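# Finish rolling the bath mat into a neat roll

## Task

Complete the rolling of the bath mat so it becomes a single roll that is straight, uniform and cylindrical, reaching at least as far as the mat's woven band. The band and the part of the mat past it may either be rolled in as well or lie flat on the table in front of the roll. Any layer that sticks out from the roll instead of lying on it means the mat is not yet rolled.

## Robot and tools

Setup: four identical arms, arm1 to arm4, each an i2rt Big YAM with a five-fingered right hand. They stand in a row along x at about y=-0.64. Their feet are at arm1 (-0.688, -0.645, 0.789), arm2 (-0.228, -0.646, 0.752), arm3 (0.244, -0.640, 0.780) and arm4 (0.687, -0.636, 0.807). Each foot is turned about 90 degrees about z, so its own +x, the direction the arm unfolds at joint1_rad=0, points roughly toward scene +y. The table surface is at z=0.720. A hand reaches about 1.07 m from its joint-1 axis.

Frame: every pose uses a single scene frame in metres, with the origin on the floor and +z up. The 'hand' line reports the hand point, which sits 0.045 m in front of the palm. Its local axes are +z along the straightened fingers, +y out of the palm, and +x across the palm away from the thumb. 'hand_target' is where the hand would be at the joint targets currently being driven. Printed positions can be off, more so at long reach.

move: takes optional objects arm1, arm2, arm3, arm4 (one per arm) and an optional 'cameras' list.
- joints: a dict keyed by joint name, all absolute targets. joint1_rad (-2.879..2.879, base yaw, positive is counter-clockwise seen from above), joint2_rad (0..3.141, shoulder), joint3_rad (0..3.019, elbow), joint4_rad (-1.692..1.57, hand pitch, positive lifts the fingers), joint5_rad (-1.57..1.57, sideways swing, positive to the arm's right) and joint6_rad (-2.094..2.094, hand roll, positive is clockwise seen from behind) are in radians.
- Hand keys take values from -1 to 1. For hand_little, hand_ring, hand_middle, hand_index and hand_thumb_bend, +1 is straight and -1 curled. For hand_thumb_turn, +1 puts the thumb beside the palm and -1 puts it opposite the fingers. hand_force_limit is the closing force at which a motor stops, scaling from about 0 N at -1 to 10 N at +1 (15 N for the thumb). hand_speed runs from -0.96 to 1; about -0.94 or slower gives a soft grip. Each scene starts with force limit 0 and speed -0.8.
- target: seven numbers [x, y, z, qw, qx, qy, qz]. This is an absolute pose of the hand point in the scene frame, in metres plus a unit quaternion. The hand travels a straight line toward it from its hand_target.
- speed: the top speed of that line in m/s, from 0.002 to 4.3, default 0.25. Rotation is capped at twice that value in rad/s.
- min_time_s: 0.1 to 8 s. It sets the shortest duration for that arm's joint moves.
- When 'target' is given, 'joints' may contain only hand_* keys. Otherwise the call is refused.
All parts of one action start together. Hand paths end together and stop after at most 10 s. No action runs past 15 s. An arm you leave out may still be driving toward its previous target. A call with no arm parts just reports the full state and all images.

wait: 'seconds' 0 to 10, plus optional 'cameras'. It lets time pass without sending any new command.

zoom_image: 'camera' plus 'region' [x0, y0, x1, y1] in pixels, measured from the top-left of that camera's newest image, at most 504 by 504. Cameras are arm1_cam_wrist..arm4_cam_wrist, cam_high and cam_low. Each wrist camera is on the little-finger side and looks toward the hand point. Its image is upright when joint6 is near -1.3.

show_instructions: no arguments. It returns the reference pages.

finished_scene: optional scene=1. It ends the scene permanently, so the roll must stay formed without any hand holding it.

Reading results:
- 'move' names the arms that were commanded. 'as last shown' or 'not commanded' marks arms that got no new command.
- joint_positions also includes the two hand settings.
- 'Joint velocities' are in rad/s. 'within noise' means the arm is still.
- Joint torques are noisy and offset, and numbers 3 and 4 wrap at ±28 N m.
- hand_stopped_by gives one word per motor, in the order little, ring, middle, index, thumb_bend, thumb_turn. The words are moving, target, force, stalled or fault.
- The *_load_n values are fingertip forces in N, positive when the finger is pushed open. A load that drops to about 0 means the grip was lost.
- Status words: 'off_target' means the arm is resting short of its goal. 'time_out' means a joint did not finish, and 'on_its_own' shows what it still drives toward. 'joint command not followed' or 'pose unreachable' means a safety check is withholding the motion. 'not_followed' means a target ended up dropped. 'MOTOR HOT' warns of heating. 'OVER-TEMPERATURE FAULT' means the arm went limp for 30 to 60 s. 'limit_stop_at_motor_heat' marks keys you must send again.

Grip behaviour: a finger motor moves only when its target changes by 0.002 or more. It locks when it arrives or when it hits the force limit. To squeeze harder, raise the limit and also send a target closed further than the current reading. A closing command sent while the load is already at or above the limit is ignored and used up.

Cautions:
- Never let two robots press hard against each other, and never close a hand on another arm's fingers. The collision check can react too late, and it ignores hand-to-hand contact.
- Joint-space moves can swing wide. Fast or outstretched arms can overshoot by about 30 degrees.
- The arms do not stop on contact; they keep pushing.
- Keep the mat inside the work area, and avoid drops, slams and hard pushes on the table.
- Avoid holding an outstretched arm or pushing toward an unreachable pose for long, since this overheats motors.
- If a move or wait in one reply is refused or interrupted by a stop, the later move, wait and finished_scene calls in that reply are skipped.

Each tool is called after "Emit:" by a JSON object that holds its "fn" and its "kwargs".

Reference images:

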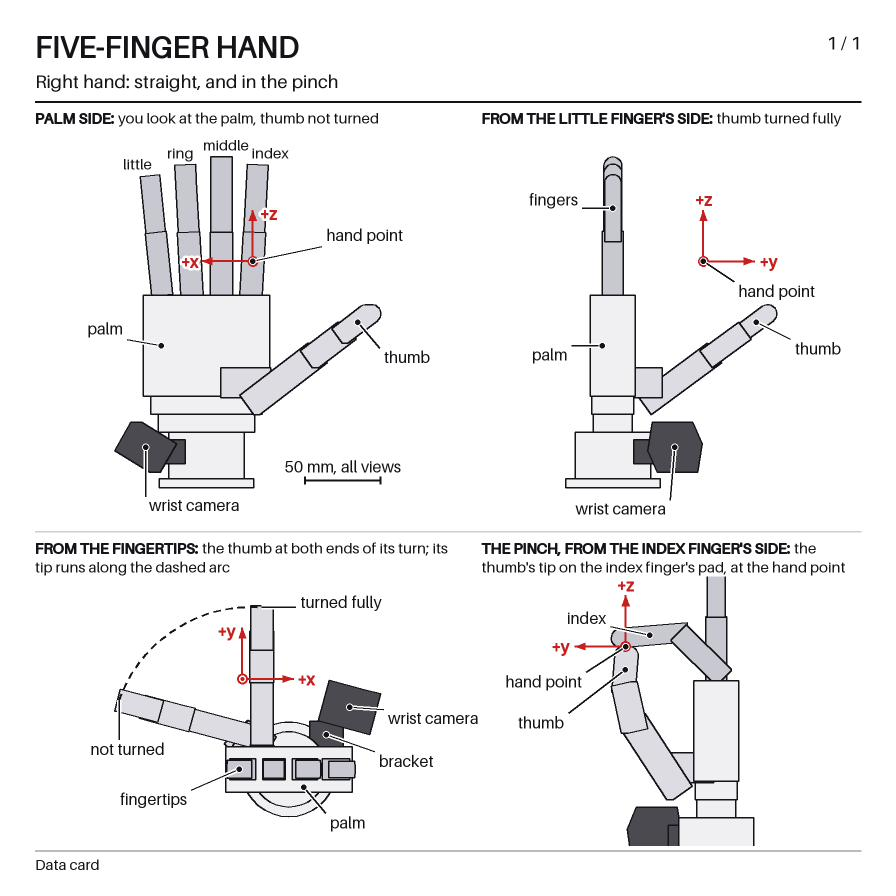

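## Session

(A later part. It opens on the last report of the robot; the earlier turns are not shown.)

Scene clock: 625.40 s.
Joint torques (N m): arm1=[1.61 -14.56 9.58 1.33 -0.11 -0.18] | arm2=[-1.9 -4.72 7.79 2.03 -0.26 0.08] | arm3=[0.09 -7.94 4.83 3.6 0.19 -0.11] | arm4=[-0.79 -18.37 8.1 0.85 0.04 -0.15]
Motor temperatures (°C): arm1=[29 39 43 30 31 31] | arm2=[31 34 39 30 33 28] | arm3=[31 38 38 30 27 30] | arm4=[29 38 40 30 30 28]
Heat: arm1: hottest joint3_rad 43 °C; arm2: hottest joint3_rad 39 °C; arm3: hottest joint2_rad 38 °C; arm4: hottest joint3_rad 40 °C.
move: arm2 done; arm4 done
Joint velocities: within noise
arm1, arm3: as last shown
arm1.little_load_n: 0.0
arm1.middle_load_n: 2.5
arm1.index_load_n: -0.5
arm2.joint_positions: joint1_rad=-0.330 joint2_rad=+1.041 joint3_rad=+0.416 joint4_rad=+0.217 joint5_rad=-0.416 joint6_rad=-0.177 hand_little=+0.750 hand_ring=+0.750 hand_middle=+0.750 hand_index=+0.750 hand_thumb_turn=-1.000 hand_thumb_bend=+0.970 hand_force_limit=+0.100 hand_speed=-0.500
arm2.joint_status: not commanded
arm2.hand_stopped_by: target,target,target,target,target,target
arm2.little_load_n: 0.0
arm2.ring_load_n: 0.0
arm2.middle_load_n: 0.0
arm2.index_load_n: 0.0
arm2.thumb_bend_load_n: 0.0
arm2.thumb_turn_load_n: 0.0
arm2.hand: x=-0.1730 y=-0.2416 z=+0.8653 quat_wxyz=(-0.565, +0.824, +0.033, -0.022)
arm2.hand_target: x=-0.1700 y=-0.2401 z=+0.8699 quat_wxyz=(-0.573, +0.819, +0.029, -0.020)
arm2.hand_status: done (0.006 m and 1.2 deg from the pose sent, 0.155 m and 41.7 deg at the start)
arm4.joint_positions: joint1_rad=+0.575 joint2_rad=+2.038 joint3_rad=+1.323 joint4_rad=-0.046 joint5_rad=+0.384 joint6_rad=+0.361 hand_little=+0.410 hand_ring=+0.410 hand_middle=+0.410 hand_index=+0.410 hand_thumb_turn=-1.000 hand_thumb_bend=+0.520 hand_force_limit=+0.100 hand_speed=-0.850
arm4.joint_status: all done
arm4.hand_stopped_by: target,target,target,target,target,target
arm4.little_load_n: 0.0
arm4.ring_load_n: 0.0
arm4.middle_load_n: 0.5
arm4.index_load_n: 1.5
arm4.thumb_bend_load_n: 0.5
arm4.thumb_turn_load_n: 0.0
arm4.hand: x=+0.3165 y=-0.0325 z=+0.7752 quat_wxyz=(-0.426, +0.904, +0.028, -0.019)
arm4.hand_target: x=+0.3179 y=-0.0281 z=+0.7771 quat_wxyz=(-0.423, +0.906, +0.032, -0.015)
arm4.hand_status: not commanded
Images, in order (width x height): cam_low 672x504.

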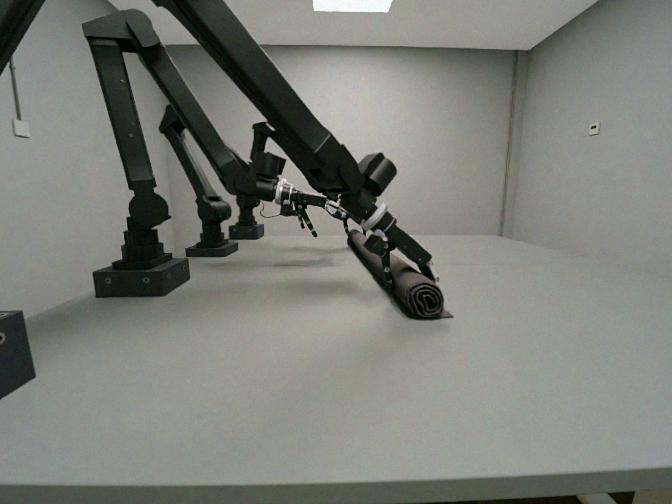

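Emit:
{"fn": "move", "kwargs": {"arm4": {"joints": {"hand_little": 0.47, "hand_ring": 0.47, "hand_middle": 0.47, "hand_index": 0.47, "hand_thumb_bend": 0.62, "hand_speed": -0.88}}, "cameras": ["cam_low"]}}

Emit:
{"fn": "zoom_image", "kwargs": {"camera": "cam_low", "region": [360, 240, 500, 340]}}

Emit:
{"fn": "move", "kwargs": {"arm4": {"joints": {"hand_little": 0.75, "hand_ring": 0.75, "hand_middle": 0.75, "hand_index": 0.75, "hand_thumb_bend": 0.97, "hand_speed": -0.8}}, "cameras": ["cam_low"]}}

Emit:
{"fn": "zoom_image", "kwargs": {"camera": "cam_low", "region": [360, 240, 500, 340]}}

Scene clock: 626.77 s.
Joint torques (N m): arm1=[1.61 -13.92 9.96 1.2 -0.17 -0.12] | arm2=[-0.85 -5.48 8.28 2.02 -0.18 0.07] | arm3=[0.09 -7.94 4.79 3.64 0.19 -0.09] | arm4=[-0.97 -18.14 7.95 1.25 0.12 -0.18]
Motor temperatures (°C): arm1=[29 39 43 30 31 31] | arm2=[31 34 39 30 33 28] | arm3=[31 38 38 30 27 30] | arm4=[29 38 40 30 30 28]
Heat: arm1: hottest joint3_rad 43 °C; arm2: hottest joint3_rad 39 °C; arm3: hottest joint2_rad 38 °C; arm4: hottest joint3_rad 40 °C.
move: arm4 done
Joint velocities: within noise
arm1, arm2, arm3: as last shown
arm1.joint_positions: joint1_rad=-0.604 joint2_rad=+1.922 joint3_rad=+1.171 joint4_rad=-0.070 joint5_rad=-0.525 joint6_rad=-0.490 hand_little=+0.370 hand_ring=+0.370 hand_middle=+0.374 hand_index=+0.370 hand_thumb_turn=-1.000 hand_thumb_bend=+0.451 hand_force_limit=+0.100 hand_speed=-0.720
arm1.middle_load_n: 2.0
arm1.index_load_n: 0.0
arm1.hand: x=-0.4010 y=-0.0972 z=+0.7671 quat_wxyz=(-0.428, +0.903, +0.029, -0.015)
arm1.hand_target: x=-0.4001 y=-0.0931 z=+0.7660 quat_wxyz=(-0.423, +0.906, +0.032, -0.015)
arm4.joint_positions: joint1_rad=+0.575 joint2_rad=+2.038 joint3_rad=+1.323 joint4_rad=-0.055 joint5_rad=+0.383 joint6_rad=+0.361 hand_little=+0.470 hand_ring=+0.470 hand_middle=+0.470 hand_index=+0.470 hand_thumb_turn=-1.000 hand_thumb_bend=+0.620 hand_force_limit=+0.100 hand_speed=-0.880
arm4.joint_status: all done
arm4.hand_stopped_by: target,target,target,target,target,target
arm4.little_load_n: -0.5
arm4.ring_load_n: 0.0
arm4.middle_load_n: 0.0
arm4.index_load_n: 0.5
arm4.thumb_bend_load_n: 0.0
arm4.thumb_turn_load_n: 0.0
arm4.hand: x=+0.3174 y=-0.0344 z=+0.7736 quat_wxyz=(-0.422, +0.906, +0.029, -0.018)
arm4.hand_target: x=+0.3179 y=-0.0281 z=+0.7771 quat_wxyz=(-0.423, +0.906, +0.032, -0.015)
arm4.hand_status: not commanded
Images, in order (width x height): cam_low 672x504.

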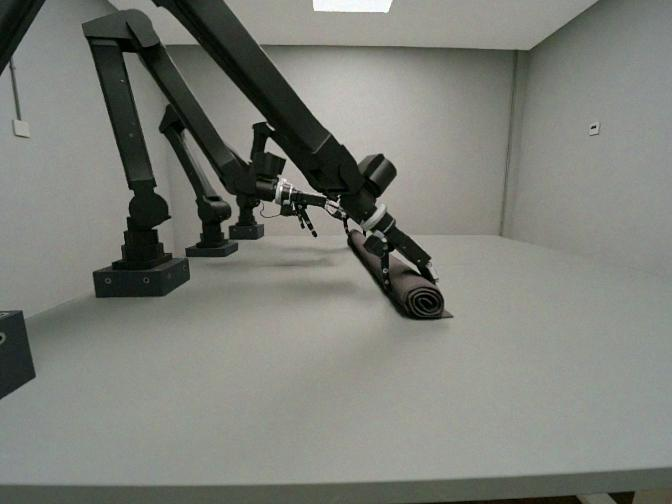

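Scaled by 3.600 from the camera's image (finer frame: 960x720).

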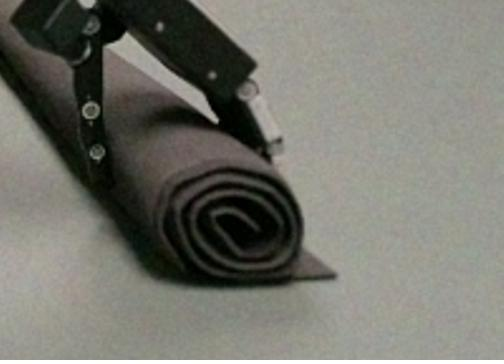

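Scene clock: 628.47 s.
Joint torques (N m): arm1=[1.67 -13.33 9.89 1.06 -0.09 -0.12] | arm2=[-2.08 -5.83 8.16 2.04 -0.13 0.08] | arm3=[0.09 -8 4.82 3.62 0.19 -0.1] | arm4=[-0.91 -18.78 7.94 1.51 0.11 -0.19]
Motor temperatures (°C): arm1=[29 39 43 30 31 31] | arm2=[31 34 39 30 33 28] | arm3=[31 38 38 30 27 30] | arm4=[29 38 40 30 30 28]
Heat: arm1: hottest joint3_rad 43 °C; arm2: hottest joint3_rad 39 °C; arm3: hottest joint2_rad 38 °C; arm4: hottest joint3_rad 40 °C.
move: arm4 done
Joint velocities: within noise
arm1.joint_positions: joint1_rad=-0.604 joint2_rad=+1.922 joint3_rad=+1.171 joint4_rad=-0.070 joint5_rad=-0.525 joint6_rad=-0.490 hand_little=+0.370 hand_ring=+0.370 hand_middle=+0.374 hand_index=+0.370 hand_thumb_turn=-1.000 hand_thumb_bend=+0.451 hand_force_limit=+0.100 hand_speed=-0.720
arm1.joint_status: not commanded
arm1.hand_stopped_by: target,target,force,target,target,target
arm1.little_load_n: 0.0
arm1.ring_load_n: 0.0
arm1.middle_load_n: 2.0
arm1.index_load_n: 0.0
arm1.thumb_bend_load_n: 1.5
arm1.thumb_turn_load_n: 0.0
arm1.hand: x=-0.4010 y=-0.0972 z=+0.7671 quat_wxyz=(-0.428, +0.903, +0.029, -0.015)
arm1.hand_target: x=-0.4002 y=-0.0931 z=+0.7660 quat_wxyz=(-0.423, +0.906, +0.032, -0.015)
arm1.hand_status: not commanded
arm2, arm3: as last shown
arm4.joint_positions: joint1_rad=+0.575 joint2_rad=+2.038 joint3_rad=+1.323 joint4_rad=-0.060 joint5_rad=+0.383 joint6_rad=+0.359 hand_little=+0.750 hand_ring=+0.750 hand_middle=+0.750 hand_index=+0.750 hand_thumb_turn=-1.000 hand_thumb_bend=+0.970 hand_force_limit=+0.100 hand_speed=-0.800
arm4.joint_status: all done
arm4.hand_stopped_by: target,target,target,target,target,target
arm4.little_load_n: 0.0
arm4.ring_load_n: 0.0
arm4.middle_load_n: 0.0
arm4.index_load_n: -0.5
arm4.thumb_bend_load_n: 0.0
arm4.thumb_turn_load_n: 0.0
arm4.hand: x=+0.3181 y=-0.0353 z=+0.7728 quat_wxyz=(-0.420, +0.907, +0.031, -0.016)
arm4.hand_target: x=+0.3179 y=-0.0280 z=+0.7772 quat_wxyz=(-0.423, +0.905, +0.032, -0.015)
arm4.hand_status: not commanded
Images, in order (width x height): cam_low 672x504.

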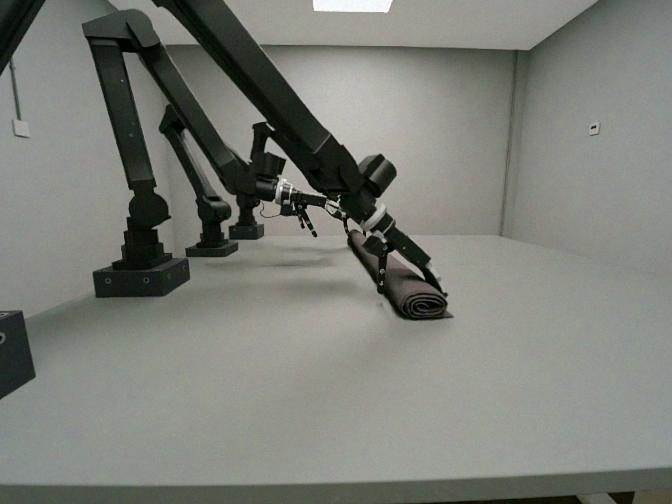

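Scaled by 3.600 from the camera's image (finer frame: 960x720).

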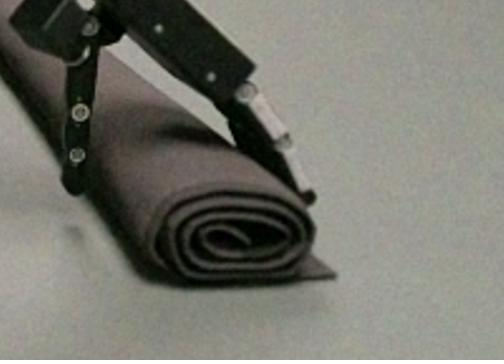

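Emit:
{"fn": "move", "kwargs": {"arm4": {"joints": {"hand_little": 0.47, "hand_ring": 0.47, "hand_middle": 0.47, "hand_index": 0.47, "hand_thumb_bend": 0.62, "hand_speed": -0.8, "hand_force_limit": 0.3}}, "cameras": ["cam_low"]}}

Emit:
{"fn": "move", "kwargs": {"arm4": {"joints": {"hand_little": 0.37, "hand_ring": 0.37, "hand_middle": 0.37, "hand_index": 0.37, "hand_thumb_bend": 0.45, "hand_speed": -0.85}}, "cameras": ["cam_low"]}}

Emit:
{"fn": "zoom_image", "kwargs": {"camera": "cam_low", "region": [360, 240, 500, 340]}}

Scene clock: 634.00 s.
Joint torques (N m): arm1=[1.49 -14.1 9.7 1.37 -0.14 -0.17] | arm2=[-2.08 -5.71 8.18 1.94 -0.22 0.08] | arm3=[0.15 -7.94 4.81 3.62 0.2 -0.1] | arm4=[-0.97 -18.49 7.84 1.46 0.12 -0.2]
Motor temperatures (°C): arm1=[29 39 43 30 31 31] | arm2=[31 34 38 30 33 28] | arm3=[31 37 38 31 27 30] | arm4=[29 38 41 30 30 28]
Heat: arm1: hottest joint3_rad 43 °C; arm2: hottest joint3_rad 38 °C; arm3: hottest joint3_rad 38 °C; arm4: hottest joint3_rad 41 °C.
move: arm4 done
Joint velocities: within noise
arm1, arm2, arm3: as last shown
arm1.thumb_bend_load_n: 1.0
arm1.hand: x=-0.4009 y=-0.0972 z=+0.7671 quat_wxyz=(-0.427, +0.903, +0.028, -0.015)
arm1.hand_target: x=-0.4002 y=-0.0931 z=+0.7659 quat_wxyz=(-0.423, +0.906, +0.032, -0.015)
arm2.little_load_n: 0.5
arm4.joint_positions: joint1_rad=+0.575 joint2_rad=+2.038 joint3_rad=+1.323 joint4_rad=-0.060 joint5_rad=+0.383 joint6_rad=+0.359 hand_little=+0.470 hand_ring=+0.470 hand_middle=+0.470 hand_index=+0.470 hand_thumb_turn=-1.000 hand_thumb_bend=+0.622 hand_force_limit=+0.300 hand_speed=-0.800
arm4.joint_status: all done
arm4.hand_stopped_by: target,target,target,target,target,target
arm4.little_load_n: 0.5
arm4.ring_load_n: 0.0
arm4.middle_load_n: 0.5
arm4.index_load_n: 1.0
arm4.thumb_bend_load_n: 2.0
arm4.thumb_turn_load_n: 0.0
arm4.hand: x=+0.3181 y=-0.0353 z=+0.7728 quat_wxyz=(-0.420, +0.907, +0.031, -0.016)
arm4.hand_target: x=+0.3179 y=-0.0280 z=+0.7772 quat_wxyz=(-0.423, +0.905, +0.032, -0.015)
arm4.hand_status: not commanded
Images, in order (width x height): cam_low 672x504.

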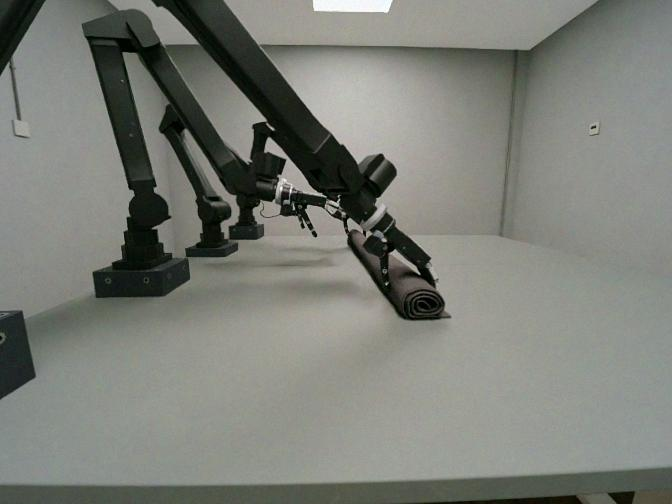

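Scene clock: 635.27 s.
Joint torques (N m): arm1=[1.32 -13.57 9.84 1.28 -0.15 -0.13] | arm2=[-0.97 -6.01 8.01 2.07 -0.23 0.07] | arm3=[0.21 -7.88 4.82 3.62 0.19 -0.1] | arm4=[-1.44 -18.55 8.08 1.62 0.09 -0.17]
Motor temperatures (°C): arm1=[29 39 43 30 31 31] | arm2=[31 34 38 30 33 28] | arm3=[31 37 38 31 27 30] | arm4=[29 38 41 30 30 28]
Heat: arm1: hottest joint3_rad 43 °C; arm2: hottest joint3_rad 38 °C; arm3: hottest joint3_rad 38 °C; arm4: hottest joint3_rad 41 °C.
move: arm4 done
Joint velocities: within noise
arm1, arm2: as last shown
arm1.middle_load_n: 2.5
arm2.little_load_n: 0.0
arm2.middle_load_n: -0.5
arm3.joint_positions: joint1_rad=+0.477 joint2_rad=+1.410 joint3_rad=+0.397 joint4_rad=+0.810 joint5_rad=+0.444 joint6_rad=+0.099 hand_little=+0.750 hand_ring=+0.750 hand_middle=+0.750 hand_index=+0.750 hand_thumb_turn=-1.000 hand_thumb_bend=+0.970 hand_force_limit=+0.100 hand_speed=-0.700
arm3.joint_status: not commanded
arm3.hand_stopped_by: target,target,target,target,target,target
arm3.little_load_n: 0.0
arm3.ring_load_n: 0.0
arm3.middle_load_n: 0.0
arm3.index_load_n: 0.0
arm3.thumb_bend_load_n: 0.0
arm3.thumb_turn_load_n: 0.0
arm3.hand: x=+0.0538 y=-0.1981 z=+0.8616 quat_wxyz=(-0.639, +0.769, +0.019, -0.023)
arm3.hand_target: x=+0.0500 y=-0.2000 z=+0.8601 quat_wxyz=(-0.642, +0.766, +0.027, -0.023)
arm3.hand_status: not commanded
arm4.joint_positions: joint1_rad=+0.575 joint2_rad=+2.035 joint3_rad=+1.323 joint4_rad=-0.060 joint5_rad=+0.384 joint6_rad=+0.359 hand_little=+0.370 hand_ring=+0.370 hand_middle=+0.370 hand_index=+0.371 hand_thumb_turn=-1.000 hand_thumb_bend=+0.452 hand_force_limit=+0.300 hand_speed=-0.850
arm4.joint_status: all done
arm4.hand_stopped_by: target,target,target,target,target,target
arm4.little_load_n: 0.0
arm4.ring_load_n: 0.0
arm4.middle_load_n: 1.0
arm4.index_load_n: 2.5
arm4.thumb_bend_load_n: 2.5
arm4.thumb_turn_load_n: 0.0
arm4.hand: x=+0.3180 y=-0.0349 z=+0.7746 quat_wxyz=(-0.422, +0.906, +0.030, -0.016)
arm4.hand_target: x=+0.3180 y=-0.0281 z=+0.7770 quat_wxyz=(-0.423, +0.906, +0.032, -0.015)
arm4.hand_status: not commanded
Images, in order (width x height): cam_low 672x504.

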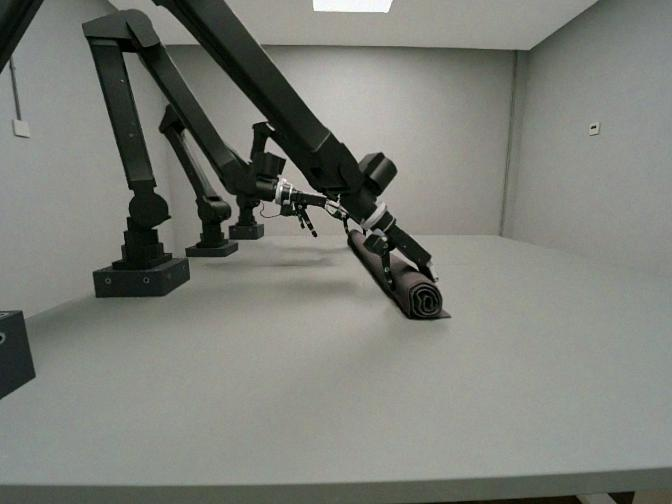

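Scaled by 3.600 from the camera's image (finer frame: 960x720).

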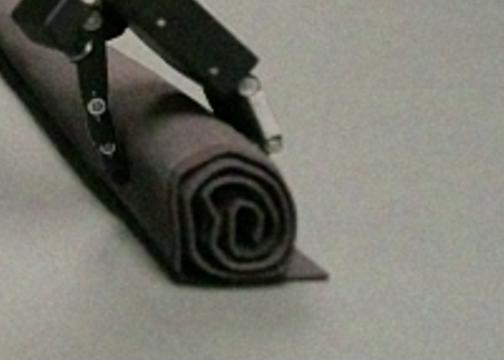

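Emit:
{"fn": "move", "kwargs": {"arm4": {"target": [0.318, -0.028, 0.762, 0.4226, -0.9058, -0.0316, 0.0148], "speed": 0.05}, "cameras": ["cam_low"]}}

Emit:
{"fn": "move", "kwargs": {"arm4": {"joints": {"hand_little": 0.32, "hand_ring": 0.32, "hand_middle": 0.32, "hand_index": 0.32, "hand_thumb_bend": 0.4, "hand_speed": -0.85, "hand_force_limit": 0.5}}, "cameras": ["cam_low"]}}

Emit:
{"fn": "zoom_image", "kwargs": {"camera": "cam_low", "region": [360, 240, 500, 340]}}

Scene clock: 640.57 s.
Joint torques (N m): arm1=[1.2 -13.92 9.7 1.13 -0.12 -0.14] | arm2=[-2.67 -5.07 7.94 1.92 -0.15 0.05] | arm3=[0.15 -7.88 4.81 3.63 0.2 -0.1] | arm4=[-1.2 -16.32 7.65 2.58 0.1 -0.16]
Motor temperatures (°C): arm1=[29 40 43 30 31 31] | arm2=[31 34 38 30 33 28] | arm3=[31 37 38 31 27 30] | arm4=[29 38 41 30 30 28]
Heat: arm1: hottest joint3_rad 43 °C; arm2: hottest joint3_rad 38 °C; arm3: hottest joint3_rad 38 °C; arm4: hottest joint3_rad 41 °C.
move: arm4 off_target
Joint velocities: within noise
arm1, arm2, arm3: as last shown
arm1.middle_load_n: 2.0
arm2.ring_load_n: -0.5
arm2.middle_load_n: 0.0
arm4.joint_positions: joint1_rad=+0.575 joint2_rad=+2.035 joint3_rad=+1.323 joint4_rad=-0.053 joint5_rad=+0.384 joint6_rad=+0.359 hand_little=+0.370 hand_ring=+0.370 hand_middle=+0.370 hand_index=+0.371 hand_thumb_turn=-1.000 hand_thumb_bend=+0.452 hand_force_limit=+0.300 hand_speed=-0.850
arm4.joint_status: not commanded
arm4.hand_stopped_by: target,target,target,target,target,target
arm4.little_load_n: 0.0
arm4.ring_load_n: 0.0
arm4.middle_load_n: 0.5
arm4.index_load_n: 2.0
arm4.thumb_bend_load_n: 2.5
arm4.thumb_turn_load_n: 0.0
arm4.hand: x=+0.3171 y=-0.0336 z=+0.7757 quat_wxyz=(-0.424, +0.905, +0.029, -0.018)
arm4.hand_target: x=+0.3182 y=-0.0285 z=+0.7621 quat_wxyz=(-0.422, +0.906, +0.032, -0.015)
arm4.hand_status: off_target (0.015 m and 0.5 deg from the pose sent, 0.014 m and 0.3 deg at the start)
Images, in order (width x height): cam_low 672x504.

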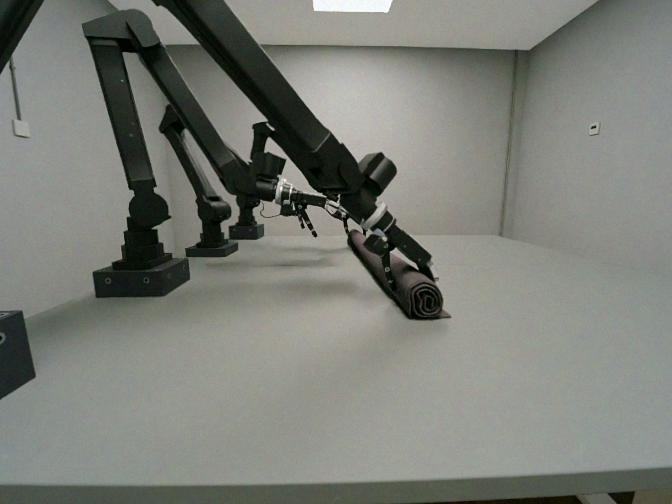

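Scene clock: 641.30 s.
Joint torques (N m): arm1=[1.32 -13.45 9.81 1.39 -0.18 -0.13] | arm2=[-1.9 -5.42 7.95 2.14 -0.2 0.04] | arm3=[0.09 -7.88 4.81 3.62 0.19 -0.1] | arm4=[-0.26 -16.44 7.58 2.35 0.06 -0.21]
Motor temperatures (°C): arm1=[29 40 43 30 31 31] | arm2=[31 33 38 30 33 28] | arm3=[31 37 38 31 27 30] | arm4=[29 38 41 30 30 28]
Heat: arm1: hottest joint3_rad 43 °C; arm2: hottest joint3_rad 38 °C; arm3: hottest joint3_rad 38 °C; arm4: hottest joint3_rad 41 °C.
move: arm4 done
Joint velocities: within noise
arm1, arm2, arm3: as last shown
arm1.middle_load_n: 2.5
arm2.ring_load_n: 0.0
arm3.little_load_n: -0.5
arm4.joint_positions: joint1_rad=+0.575 joint2_rad=+2.035 joint3_rad=+1.323 joint4_rad=-0.048 joint5_rad=+0.384 joint6_rad=+0.359 hand_little=+0.320 hand_ring=+0.320 hand_middle=+0.320 hand_index=+0.321 hand_thumb_turn=-1.000 hand_thumb_bend=+0.402 hand_force_limit=+0.500 hand_speed=-0.850
arm4.joint_status: all done
arm4.hand_stopped_by: target,target,target,target,target,target
arm4.little_load_n: 0.5
arm4.ring_load_n: 0.0
arm4.middle_load_n: 1.0
arm4.index_load_n: 2.0
arm4.thumb_bend_load_n: 2.5
arm4.thumb_turn_load_n: -0.5
arm4.hand: x=+0.3166 y=-0.0326 z=+0.7766 quat_wxyz=(-0.426, +0.904, +0.029, -0.019)
arm4.hand_target: x=+0.3182 y=-0.0286 z=+0.7621 quat_wxyz=(-0.422, +0.906, +0.032, -0.015)
arm4.hand_status: not commanded
Images, in order (width x height): cam_low 672x504.

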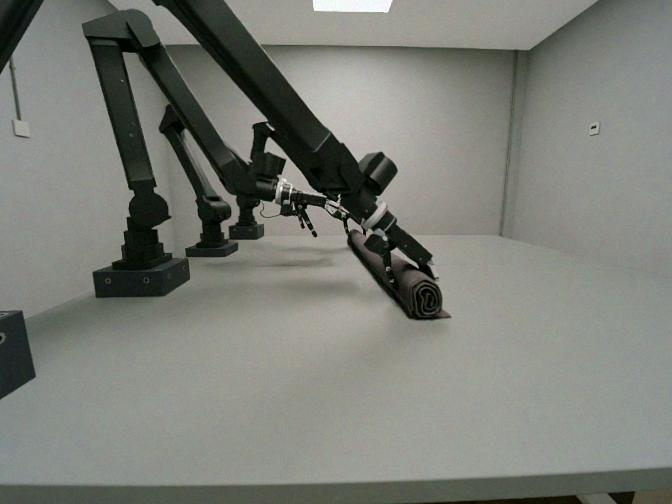

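Scaled by 3.600 from the camera's image (finer frame: 960x720).

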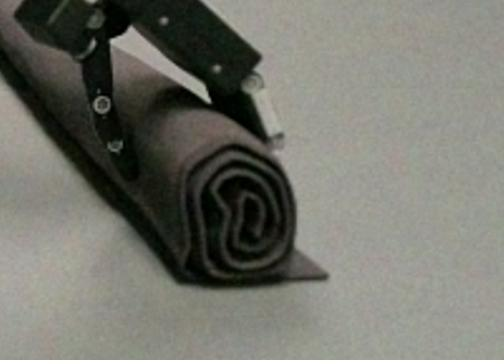

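Emit:
{"fn": "move", "kwargs": {"arm4": {"target": [0.318, -0.016, 0.762, 0.2588, -0.9653, -0.0337, 0.009], "speed": 0.08}, "cameras": ["cam_low"]}}

Emit:
{"fn": "zoom_image", "kwargs": {"camera": "cam_low", "region": [360, 240, 500, 340]}}

Emit:
{"fn": "move", "kwargs": {"arm4": {"target": [0.318, -0.038, 0.756, 0.5, -0.8655, -0.0302, 0.0175], "speed": 0.08}, "cameras": ["cam_low"]}}

Emit:
{"fn": "zoom_image", "kwargs": {"camera": "cam_low", "region": [360, 240, 500, 340]}}

Scene clock: 644.60 s.
Joint torques (N m): arm1=[1.67 -14.39 9.81 1.51 -0.09 -0.17] | arm2=[-1.9 -5.54 8.18 2.1 -0.23 0.08] | arm3=[0.09 -7.94 4.82 3.62 0.19 -0.1] | arm4=[-1.03 -17.32 9.83 0.66 -0.15 0.04]
Motor temperatures (°C): arm1=[29 40 43 30 31 31] | arm2=[31 33 38 30 33 28] | arm3=[31 37 38 31 27 30] | arm4=[29 38 41 30 30 28]
Heat: arm1: hottest joint3_rad 43 °C; arm2: hottest joint3_rad 38 °C; arm3: hottest joint3_rad 38 °C; arm4: hottest joint3_rad 41 °C.
move: arm4 off_target
Joint velocities: within noise
arm1, arm2, arm3: as last shown
arm1.thumb_bend_load_n: 0.5
arm3.little_load_n: 0.0
arm4.joint_positions: joint1_rad=+0.519 joint2_rad=+2.142 joint3_rad=+1.660 joint4_rad=-0.580 joint5_rad=+0.223 joint6_rad=+0.394 hand_little=+0.320 hand_ring=+0.320 hand_middle=+0.320 hand_index=+0.320 hand_thumb_turn=-1.000 hand_thumb_bend=+0.402 hand_force_limit=+0.500 hand_speed=-0.850
arm4.joint_status: not commanded
arm4.hand_stopped_by: target,target,target,target,target,target
arm4.little_load_n: 0.0
arm4.ring_load_n: 0.0
arm4.middle_load_n: 0.0
arm4.index_load_n: 0.0
arm4.thumb_bend_load_n: 2.0
arm4.thumb_turn_load_n: 0.0
arm4.hand: x=+0.3173 y=-0.0209 z=+0.7823 quat_wxyz=(-0.274, +0.961, +0.038, -0.014)
arm4.hand_target: x=+0.3185 y=-0.0169 z=+0.7622 quat_wxyz=(-0.259, +0.965, +0.034, -0.009)
arm4.hand_status: off_target (0.021 m and 1.9 deg from the pose sent, 0.022 m and 20.5 deg at the start)
Images, in order (width x height): cam_low 672x504.

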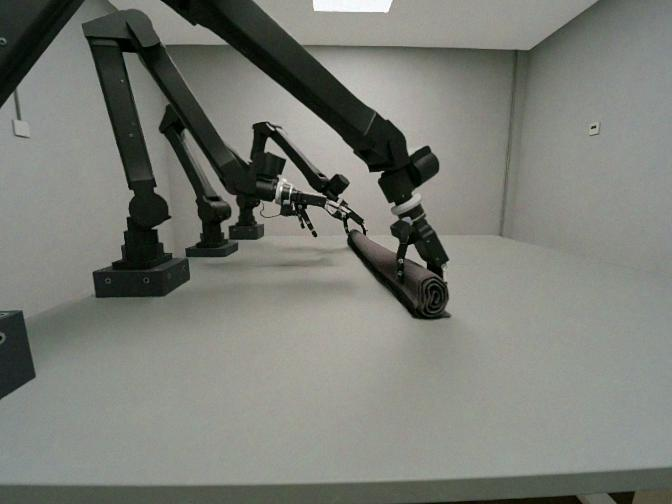

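Scaled by 3.600 from the camera's image (finer frame: 960x720).

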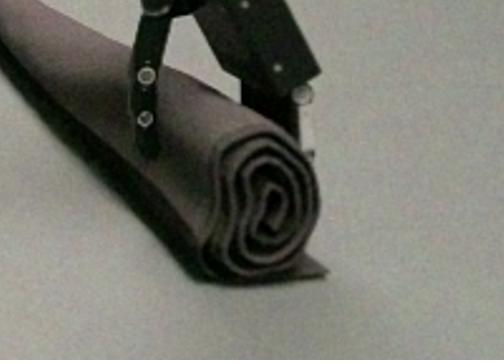

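Scene clock: 648.53 s.
Joint torques (N m): arm1=[1.79 -14.39 9.91 1.17 -0.1 -0.11] | arm2=[-1.55 -6.3 7.92 2.07 -0.19 0.04] | arm3=[0.15 -7.94 4.83 3.63 0.2 -0.1] | arm4=[0.62 -17.49 4.3 2.47 0.23 -0.23]
Motor temperatures (°C): arm1=[29 40 43 30 31 31] | arm2=[31 33 38 30 33 28] | arm3=[31 37 37 31 27 30] | arm4=[29 38 40 30 30 28]
Heat: arm1: hottest joint3_rad 43 °C; arm2: hottest joint3_rad 38 °C; arm3: hottest joint2_rad 37 °C; arm4: hottest joint3_rad 40 °C.
move: arm4 off_target
Joint velocities: within noise
arm1, arm3: as last shown
arm1.middle_load_n: 2.0
arm1.thumb_bend_load_n: 1.0
arm2.joint_positions: joint1_rad=-0.330 joint2_rad=+1.041 joint3_rad=+0.416 joint4_rad=+0.217 joint5_rad=-0.416 joint6_rad=-0.177 hand_little=+0.750 hand_ring=+0.750 hand_middle=+0.750 hand_index=+0.750 hand_thumb_turn=-1.000 hand_thumb_bend=+0.970 hand_force_limit=+0.100 hand_speed=-0.500
arm2.joint_status: not commanded
arm2.hand_stopped_by: target,target,target,target,target,target
arm2.little_load_n: 0.0
arm2.ring_load_n: 0.0
arm2.middle_load_n: 0.0
arm2.index_load_n: 0.0
arm2.thumb_bend_load_n: 0.0
arm2.thumb_turn_load_n: 0.0
arm2.hand: x=-0.1730 y=-0.2416 z=+0.8653 quat_wxyz=(-0.565, +0.824, +0.033, -0.022)
arm2.hand_target: x=-0.1700 y=-0.2401 z=+0.8699 quat_wxyz=(-0.573, +0.819, +0.029, -0.020)
arm2.hand_status: not commanded
arm4.joint_positions: joint1_rad=+0.596 joint2_rad=+2.055 joint3_rad=+1.211 joint4_rad=+0.267 joint5_rad=+0.463 joint6_rad=+0.310 hand_little=+0.320 hand_ring=+0.320 hand_middle=+0.320 hand_index=+0.321 hand_thumb_turn=-1.000 hand_thumb_bend=+0.402 hand_force_limit=+0.500 hand_speed=-0.850
arm4.joint_status: not commanded
arm4.hand_stopped_by: target,target,target,target,target,target
arm4.little_load_n: 0.0
arm4.ring_load_n: 0.5
arm4.middle_load_n: 0.5
arm4.index_load_n: 1.0
arm4.thumb_bend_load_n: 1.0
arm4.thumb_turn_load_n: 0.0
arm4.hand: x=+0.3162 y=-0.0270 z=+0.7702 quat_wxyz=(-0.507, +0.861, +0.020, -0.024)
arm4.hand_target: x=+0.3182 y=-0.0379 z=+0.7562 quat_wxyz=(-0.500, +0.865, +0.030, -0.017)
arm4.hand_status: off_target (0.018 m and 1.7 deg from the pose sent, 0.031 m and 28.2 deg at the start)
Images, in order (width x height): cam_low 672x504.

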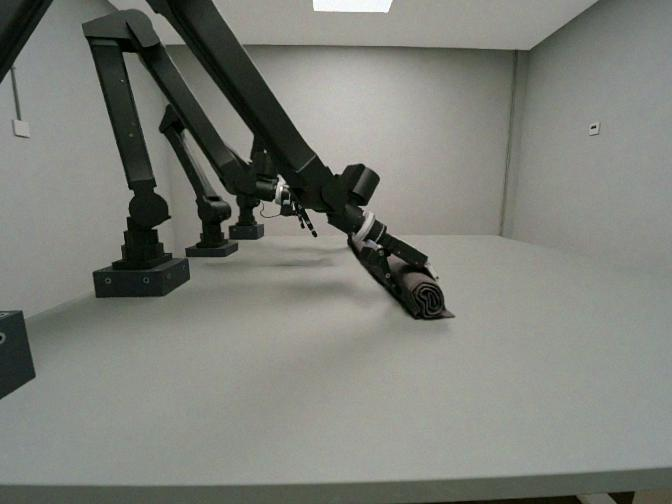

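Scaled by 3.600 from the camera's image (finer frame: 960x720).

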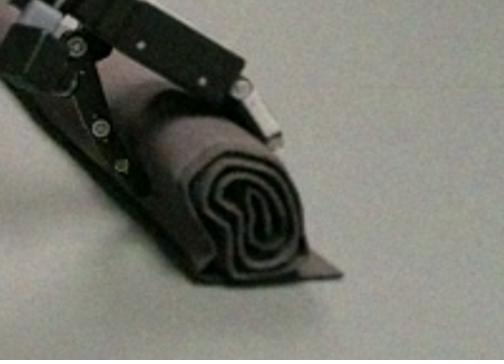

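Emit:
{"fn": "move", "kwargs": {"arm4": {"target": [0.318, -0.014, 0.770, 0.2588, -0.9653, -0.0337, 0.009], "speed": 0.08}, "cameras": ["cam_low"]}}

Emit:
{"fn": "zoom_image", "kwargs": {"camera": "cam_low", "region": [360, 240, 500, 340]}}

Emit:
{"fn": "move", "kwargs": {"arm4": {"joints": {"hand_little": 0.47, "hand_ring": 0.47, "hand_middle": 0.47, "hand_index": 0.47, "hand_thumb_bend": 0.6, "hand_speed": -0.92}}, "cameras": ["cam_low"]}}

Emit:
{"fn": "zoom_image", "kwargs": {"camera": "cam_low", "region": [360, 240, 500, 340]}}

Emit:
{"fn": "move", "kwargs": {"arm4": {"joints": {"hand_little": 0.65, "hand_ring": 0.65, "hand_middle": 0.65, "hand_index": 0.65, "hand_thumb_bend": 0.97, "hand_speed": -0.85}}, "cameras": ["cam_low"]}}

Emit:
{"fn": "zoom_image", "kwargs": {"camera": "cam_low", "region": [360, 240, 500, 340]}}

Scene clock: 653.10 s.
Joint torques (N m): arm1=[1.26 -14.45 9.89 1.18 -0.13 -0.08] | arm2=[-1.61 -6.01 8.31 1.74 -0.18 0.08] | arm3=[0.03 -7.88 4.82 3.66 0.19 -0.1] | arm4=[-0.91 -17.85 10.25 0.81 -0.12 0.01]
Motor temperatures (°C): arm1=[29 40 43 30 31 31] | arm2=[31 33 38 30 33 28] | arm3=[31 37 37 31 27 30] | arm4=[29 38 40 30 30 28]
Heat: arm1: hottest joint3_rad 43 °C; arm2: hottest joint3_rad 38 °C; arm3: hottest joint2_rad 37 °C; arm4: hottest joint3_rad 40 °C.
move: arm4 off_target
Joint velocities: within noise
arm1, arm2, arm3: as last shown
arm1.joint_positions: joint1_rad=-0.604 joint2_rad=+1.922 joint3_rad=+1.171 joint4_rad=-0.070 joint5_rad=-0.525 joint6_rad=-0.491 hand_little=+0.370 hand_ring=+0.370 hand_middle=+0.374 hand_index=+0.370 hand_thumb_turn=-1.000 hand_thumb_bend=+0.451 hand_force_limit=+0.100 hand_speed=-0.720
arm1.middle_load_n: 2.5
arm1.hand: x=-0.4009 y=-0.0972 z=+0.7671 quat_wxyz=(-0.427, +0.903, +0.029, -0.015)
arm2.index_load_n: -0.5
arm2.thumb_bend_load_n: 0.5
arm2.thumb_turn_load_n: 0.5
arm4.joint_positions: joint1_rad=+0.518 joint2_rad=+2.144 joint3_rad=+1.669 joint4_rad=-0.599 joint5_rad=+0.222 joint6_rad=+0.393 hand_little=+0.320 hand_ring=+0.320 hand_middle=+0.320 hand_index=+0.320 hand_thumb_turn=-1.000 hand_thumb_bend=+0.402 hand_force_limit=+0.500 hand_speed=-0.850
arm4.joint_status: not commanded
arm4.hand_stopped_by: target,target,target,target,target,target
arm4.little_load_n: 0.0
arm4.ring_load_n: 0.0
arm4.middle_load_n: 0.0
arm4.index_load_n: 0.5
arm4.thumb_bend_load_n: 1.0
arm4.thumb_turn_load_n: 0.0
arm4.hand: x=+0.3182 y=-0.0218 z=+0.7833 quat_wxyz=(-0.269, +0.962, +0.039, -0.011)
arm4.hand_target: x=+0.3182 y=-0.0145 z=+0.7703 quat_wxyz=(-0.260, +0.965, +0.034, -0.009)
arm4.hand_status: off_target (0.015 m and 1.4 deg from the pose sent, 0.013 m and 31.1 deg at the start)
Images, in order (width x height): cam_low 672x504.

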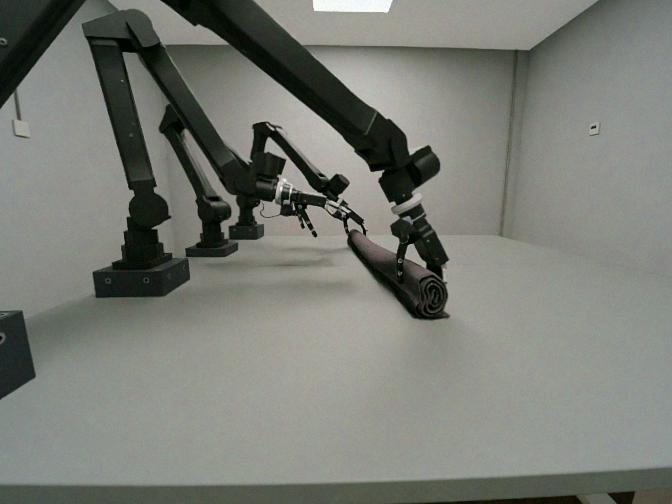

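Scaled by 3.600 from the camera's image (finer frame: 960x720).

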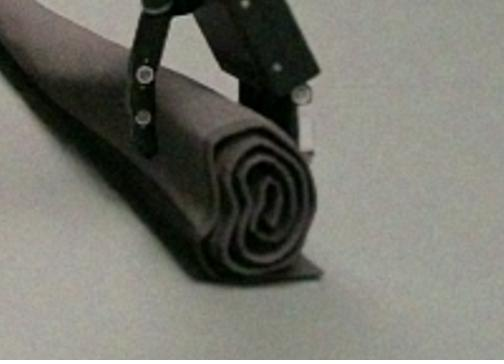

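Scene clock: 655.30 s.
Joint torques (N m): arm1=[1.2 -14.33 9.88 1.35 -0.14 -0.14] | arm2=[-1.08 -5.95 8.03 1.68 -0.21 0.06] | arm3=[0.15 -8 4.83 3.63 0.19 -0.1] | arm4=[-1.32 -17.85 9.81 1.09 0.03 0]
Motor temperatures (°C): arm1=[29 40 43 30 31 31] | arm2=[31 33 38 30 33 28] | arm3=[31 36 37 31 27 30] | arm4=[29 38 40 30 30 28]
Heat: arm1: hottest joint3_rad 43 °C; arm2: hottest joint3_rad 38 °C; arm3: hottest joint3_rad 37 °C; arm4: hottest joint3_rad 40 °C.
move: arm4 done
Joint velocities: within noise
arm1.joint_positions: joint1_rad=-0.604 joint2_rad=+1.922 joint3_rad=+1.171 joint4_rad=-0.070 joint5_rad=-0.525 joint6_rad=-0.491 hand_little=+0.370 hand_ring=+0.370 hand_middle=+0.374 hand_index=+0.370 hand_thumb_turn=-1.000 hand_thumb_bend=+0.451 hand_force_limit=+0.100 hand_speed=-0.720
arm1.joint_status: not commanded
arm1.hand_stopped_by: target,target,force,target,target,target
arm1.little_load_n: 0.0
arm1.ring_load_n: 0.0
arm1.middle_load_n: 2.5
arm1.index_load_n: 0.0
arm1.thumb_bend_load_n: 1.0
arm1.thumb_turn_load_n: 0.0
arm1.hand: x=-0.4009 y=-0.0972 z=+0.7671 quat_wxyz=(-0.427, +0.903, +0.029, -0.015)
arm1.hand_target: x=-0.4002 y=-0.0931 z=+0.7659 quat_wxyz=(-0.423, +0.906, +0.032, -0.015)
arm1.hand_status: not commanded
arm2, arm3: as last shown
arm2.index_load_n: 0.0
arm2.thumb_bend_load_n: 0.0
arm2.thumb_turn_load_n: 0.0
arm4.joint_positions: joint1_rad=+0.518 joint2_rad=+2.144 joint3_rad=+1.673 joint4_rad=-0.608 joint5_rad=+0.219 joint6_rad=+0.393 hand_little=+0.470 hand_ring=+0.470 hand_middle=+0.469 hand_index=+0.470 hand_thumb_turn=-1.000 hand_thumb_bend=+0.600 hand_force_limit=+0.500 hand_speed=-0.920
arm4.joint_status: all done
arm4.hand_stopped_by: target,target,target,target,target,target
arm4.little_load_n: 0.0
arm4.ring_load_n: 0.0
arm4.middle_load_n: -5.0
arm4.index_load_n: 0.0
arm4.thumb_bend_load_n: 0.0
arm4.thumb_turn_load_n: 0.0
arm4.hand: x=+0.3179 y=-0.0226 z=+0.7843 quat_wxyz=(-0.266, +0.963, +0.040, -0.012)
arm4.hand_target: x=+0.3183 y=-0.0146 z=+0.7702 quat_wxyz=(-0.259, +0.965, +0.034, -0.009)
arm4.hand_status: not commanded
Images, in order (width x height): cam_low 672x504.

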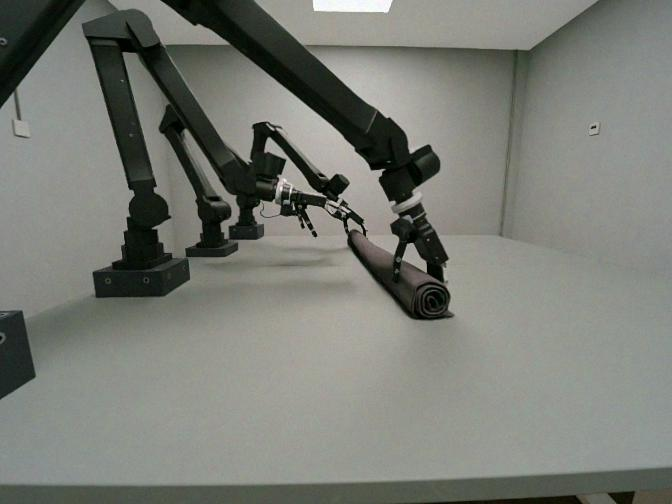

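Scaled by 3.600 from the camera's image (finer frame: 960x720).

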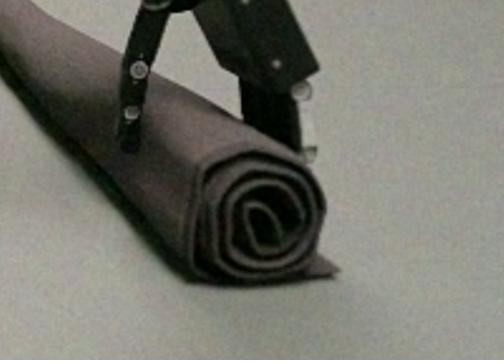

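Scene clock: 657.50 s.
Joint torques (N m): arm1=[1.67 -15.15 9.66 1.03 -0.12 -0.11] | arm2=[-1.85 -5.36 8.01 2 -0.21 0.07] | arm3=[0.15 -7.94 4.83 3.63 0.19 -0.1] | arm4=[-1.38 -17.44 9.66 1.13 0.11 -0.04]
Motor temperatures (°C): arm1=[29 40 43 30 31 31] | arm2=[31 33 37 30 33 28] | arm3=[31 36 37 31 27 30] | arm4=[29 38 40 30 30 28]
Heat: arm1: hottest joint3_rad 43 °C; arm2: hottest joint3_rad 37 °C; arm3: hottest joint3_rad 37 °C; arm4: hottest joint3_rad 40 °C.
move: arm4 done
Joint velocities: within noise
arm1, arm2, arm3: as last shown
arm1.middle_load_n: 2.0
arm1.thumb_bend_load_n: 1.5
arm4.joint_positions: joint1_rad=+0.518 joint2_rad=+2.144 joint3_rad=+1.675 joint4_rad=-0.608 joint5_rad=+0.216 joint6_rad=+0.393 hand_little=+0.650 hand_ring=+0.650 hand_middle=+0.649 hand_index=+0.650 hand_thumb_turn=-1.000 hand_thumb_bend=+0.970 hand_force_limit=+0.500 hand_speed=-0.850
arm4.joint_status: all done
arm4.hand_stopped_by: target,target,target,target,target,target
arm4.little_load_n: 0.0
arm4.ring_load_n: 0.0
arm4.middle_load_n: -4.5
arm4.index_load_n: 0.0
arm4.thumb_bend_load_n: 0.0
arm4.thumb_turn_load_n: 0.0
arm4.hand: x=+0.3171 y=-0.0223 z=+0.7850 quat_wxyz=(-0.266, +0.963, +0.040, -0.013)
arm4.hand_target: x=+0.3182 y=-0.0146 z=+0.7702 quat_wxyz=(-0.259, +0.965, +0.034, -0.009)
arm4.hand_status: not commanded
Images, in order (width x height): cam_low 672x504.

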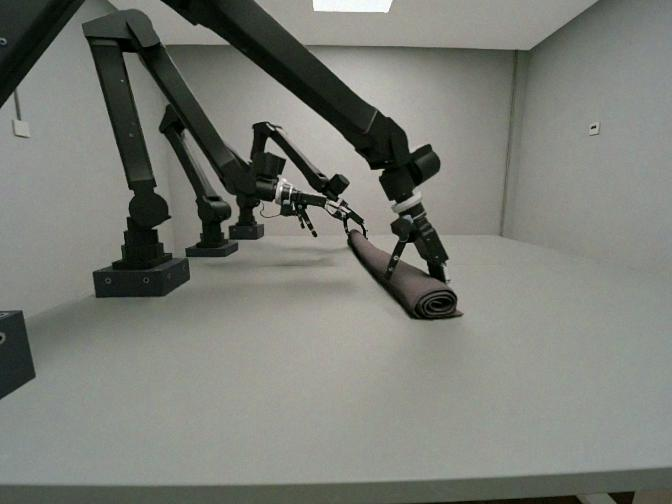

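Scaled by 3.600 from the camera's image (finer frame: 960x720).

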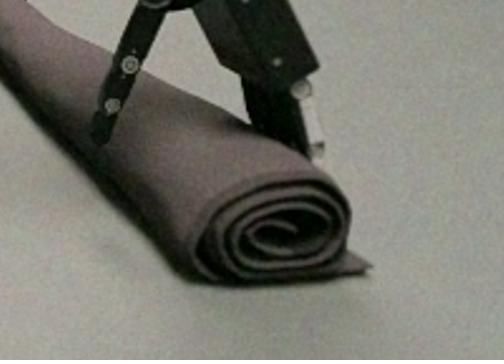

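Emit:
{"fn": "wait", "kwargs": {"seconds": 1, "cameras": ["cam_low", "arm4_cam_wrist"]}}

Emit:
{"fn": "zoom_image", "kwargs": {"camera": "cam_low", "region": [360, 240, 500, 340]}}

Scene clock: 658.70 s.
Joint torques (N m): arm1=[1.85 -13.63 9.74 1.2 -0.09 -0.09] | arm2=[-1.55 -5.3 8.02 2.25 -0.12 0.03] | arm3=[0.15 -7.94 4.81 3.6 0.2 -0.1] | arm4=[-1.14 -18.08 9.81 0.99 0.16 -0.03]
Motor temperatures (°C): arm1=[29 40 44 30 31 31] | arm2=[31 33 37 30 33 28] | arm3=[31 36 37 31 27 30] | arm4=[29 38 40 30 30 28]
Heat: arm1: hottest joint3_rad 44 °C; arm2: hottest joint3_rad 37 °C; arm3: hottest joint3_rad 37 °C; arm4: hottest joint3_rad 40 °C.
Joint velocities: within noise
arm1.joint_positions: joint1_rad=-0.604 joint2_rad=+1.922 joint3_rad=+1.171 joint4_rad=-0.070 joint5_rad=-0.525 joint6_rad=-0.491 hand_little=+0.370 hand_ring=+0.370 hand_middle=+0.374 hand_index=+0.370 hand_thumb_turn=-1.000 hand_thumb_bend=+0.451 hand_force_limit=+0.100 hand_speed=-0.720
arm1.joint_status: not commanded
arm1.hand_stopped_by: target,target,force,target,target,target
arm1.little_load_n: 0.0
arm1.ring_load_n: 0.0
arm1.middle_load_n: 2.0
arm1.index_load_n: 0.0
arm1.thumb_bend_load_n: 1.5
arm1.thumb_turn_load_n: 0.0
arm1.hand: x=-0.4009 y=-0.0972 z=+0.7671 quat_wxyz=(-0.427, +0.903, +0.029, -0.015)
arm1.hand_target: x=-0.4002 y=-0.0931 z=+0.7659 quat_wxyz=(-0.423, +0.906, +0.032, -0.015)
arm1.hand_status: not commanded
arm2.joint_positions: joint1_rad=-0.330 joint2_rad=+1.041 joint3_rad=+0.416 joint4_rad=+0.217 joint5_rad=-0.416 joint6_rad=-0.177 hand_little=+0.750 hand_ring=+0.750 hand_middle=+0.750 hand_index=+0.750 hand_thumb_turn=-1.000 hand_thumb_bend=+0.970 hand_force_limit=+0.100 hand_speed=-0.500
arm2.joint_status: not commanded
arm2.hand_stopped_by: target,target,target,target,target,target
arm2.little_load_n: 0.0
arm2.ring_load_n: 0.0
arm2.middle_load_n: 0.0
arm2.index_load_n: 0.0
arm2.thumb_bend_load_n: 0.0
arm2.thumb_turn_load_n: 0.0
arm2.hand: x=-0.1730 y=-0.2416 z=+0.8653 quat_wxyz=(-0.565, +0.824, +0.033, -0.022)
arm2.hand_target: x=-0.1700 y=-0.2401 z=+0.8699 quat_wxyz=(-0.573, +0.819, +0.029, -0.020)
arm2.hand_status: not commanded
arm3.joint_positions: joint1_rad=+0.477 joint2_rad=+1.410 joint3_rad=+0.397 joint4_rad=+0.810 joint5_rad=+0.444 joint6_rad=+0.099 hand_little=+0.750 hand_ring=+0.750 hand_middle=+0.750 hand_index=+0.750 hand_thumb_turn=-1.000 hand_thumb_bend=+0.970 hand_force_limit=+0.100 hand_speed=-0.700
arm3.joint_status: not commanded
arm3.hand_stopped_by: target,target,target,target,target,target
arm3.little_load_n: 0.0
arm3.ring_load_n: 0.0
arm3.middle_load_n: 0.0
arm3.index_load_n: 0.0
arm3.thumb_bend_load_n: 0.0
arm3.thumb_turn_load_n: 0.0
arm3.hand: x=+0.0538 y=-0.1981 z=+0.8616 quat_wxyz=(-0.639, +0.769, +0.019, -0.023)
arm3.hand_target: x=+0.0500 y=-0.2000 z=+0.8601 quat_wxyz=(-0.642, +0.766, +0.027, -0.023)
arm3.hand_status: not commanded
arm4.joint_positions: joint1_rad=+0.518 joint2_rad=+2.144 joint3_rad=+1.675 joint4_rad=-0.608 joint5_rad=+0.216 joint6_rad=+0.393 hand_little=+0.650 hand_ring=+0.650 hand_middle=+0.649 hand_index=+0.650 hand_thumb_turn=-1.000 hand_thumb_bend=+0.970 hand_force_limit=+0.500 hand_speed=-0.850
arm4.joint_status: all done
arm4.hand_stopped_by: target,target,target,target,target,target
arm4.little_load_n: 0.0
arm4.ring_load_n: 0.0
arm4.middle_load_n: -4.5
arm4.index_load_n: 0.0
arm4.thumb_bend_load_n: 0.0
arm4.thumb_turn_load_n: 0.0
arm4.hand: x=+0.3171 y=-0.0223 z=+0.7850 quat_wxyz=(-0.266, +0.963, +0.040, -0.013)
arm4.hand_target: x=+0.3182 y=-0.0146 z=+0.7702 quat_wxyz=(-0.259, +0.965, +0.034, -0.009)
arm4.hand_status: not commanded
wait: 1.00 s; at rest by 0.07 s
pictures: arm4_cam_wrist, cam_low
Images, in order (width x height): arm4_cam_wrist 672x504, cam_low 672x504.

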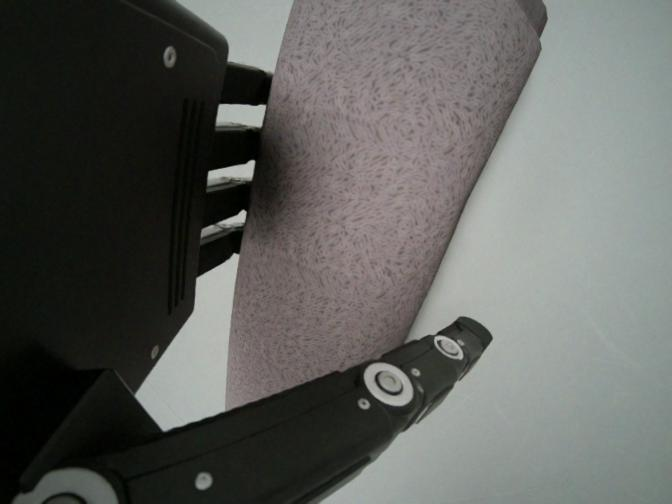

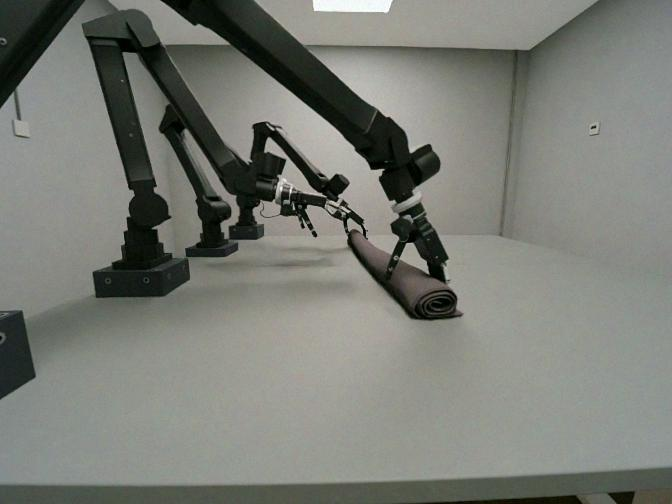

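Scaled by 3.600 from the camera's image (finer frame: 960x720).

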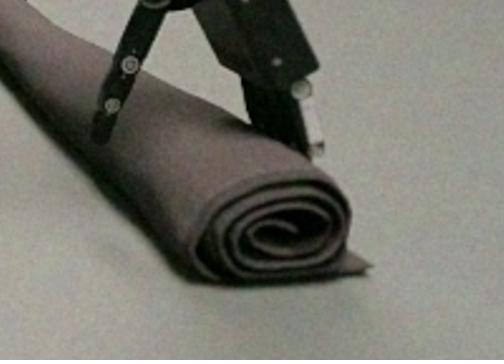

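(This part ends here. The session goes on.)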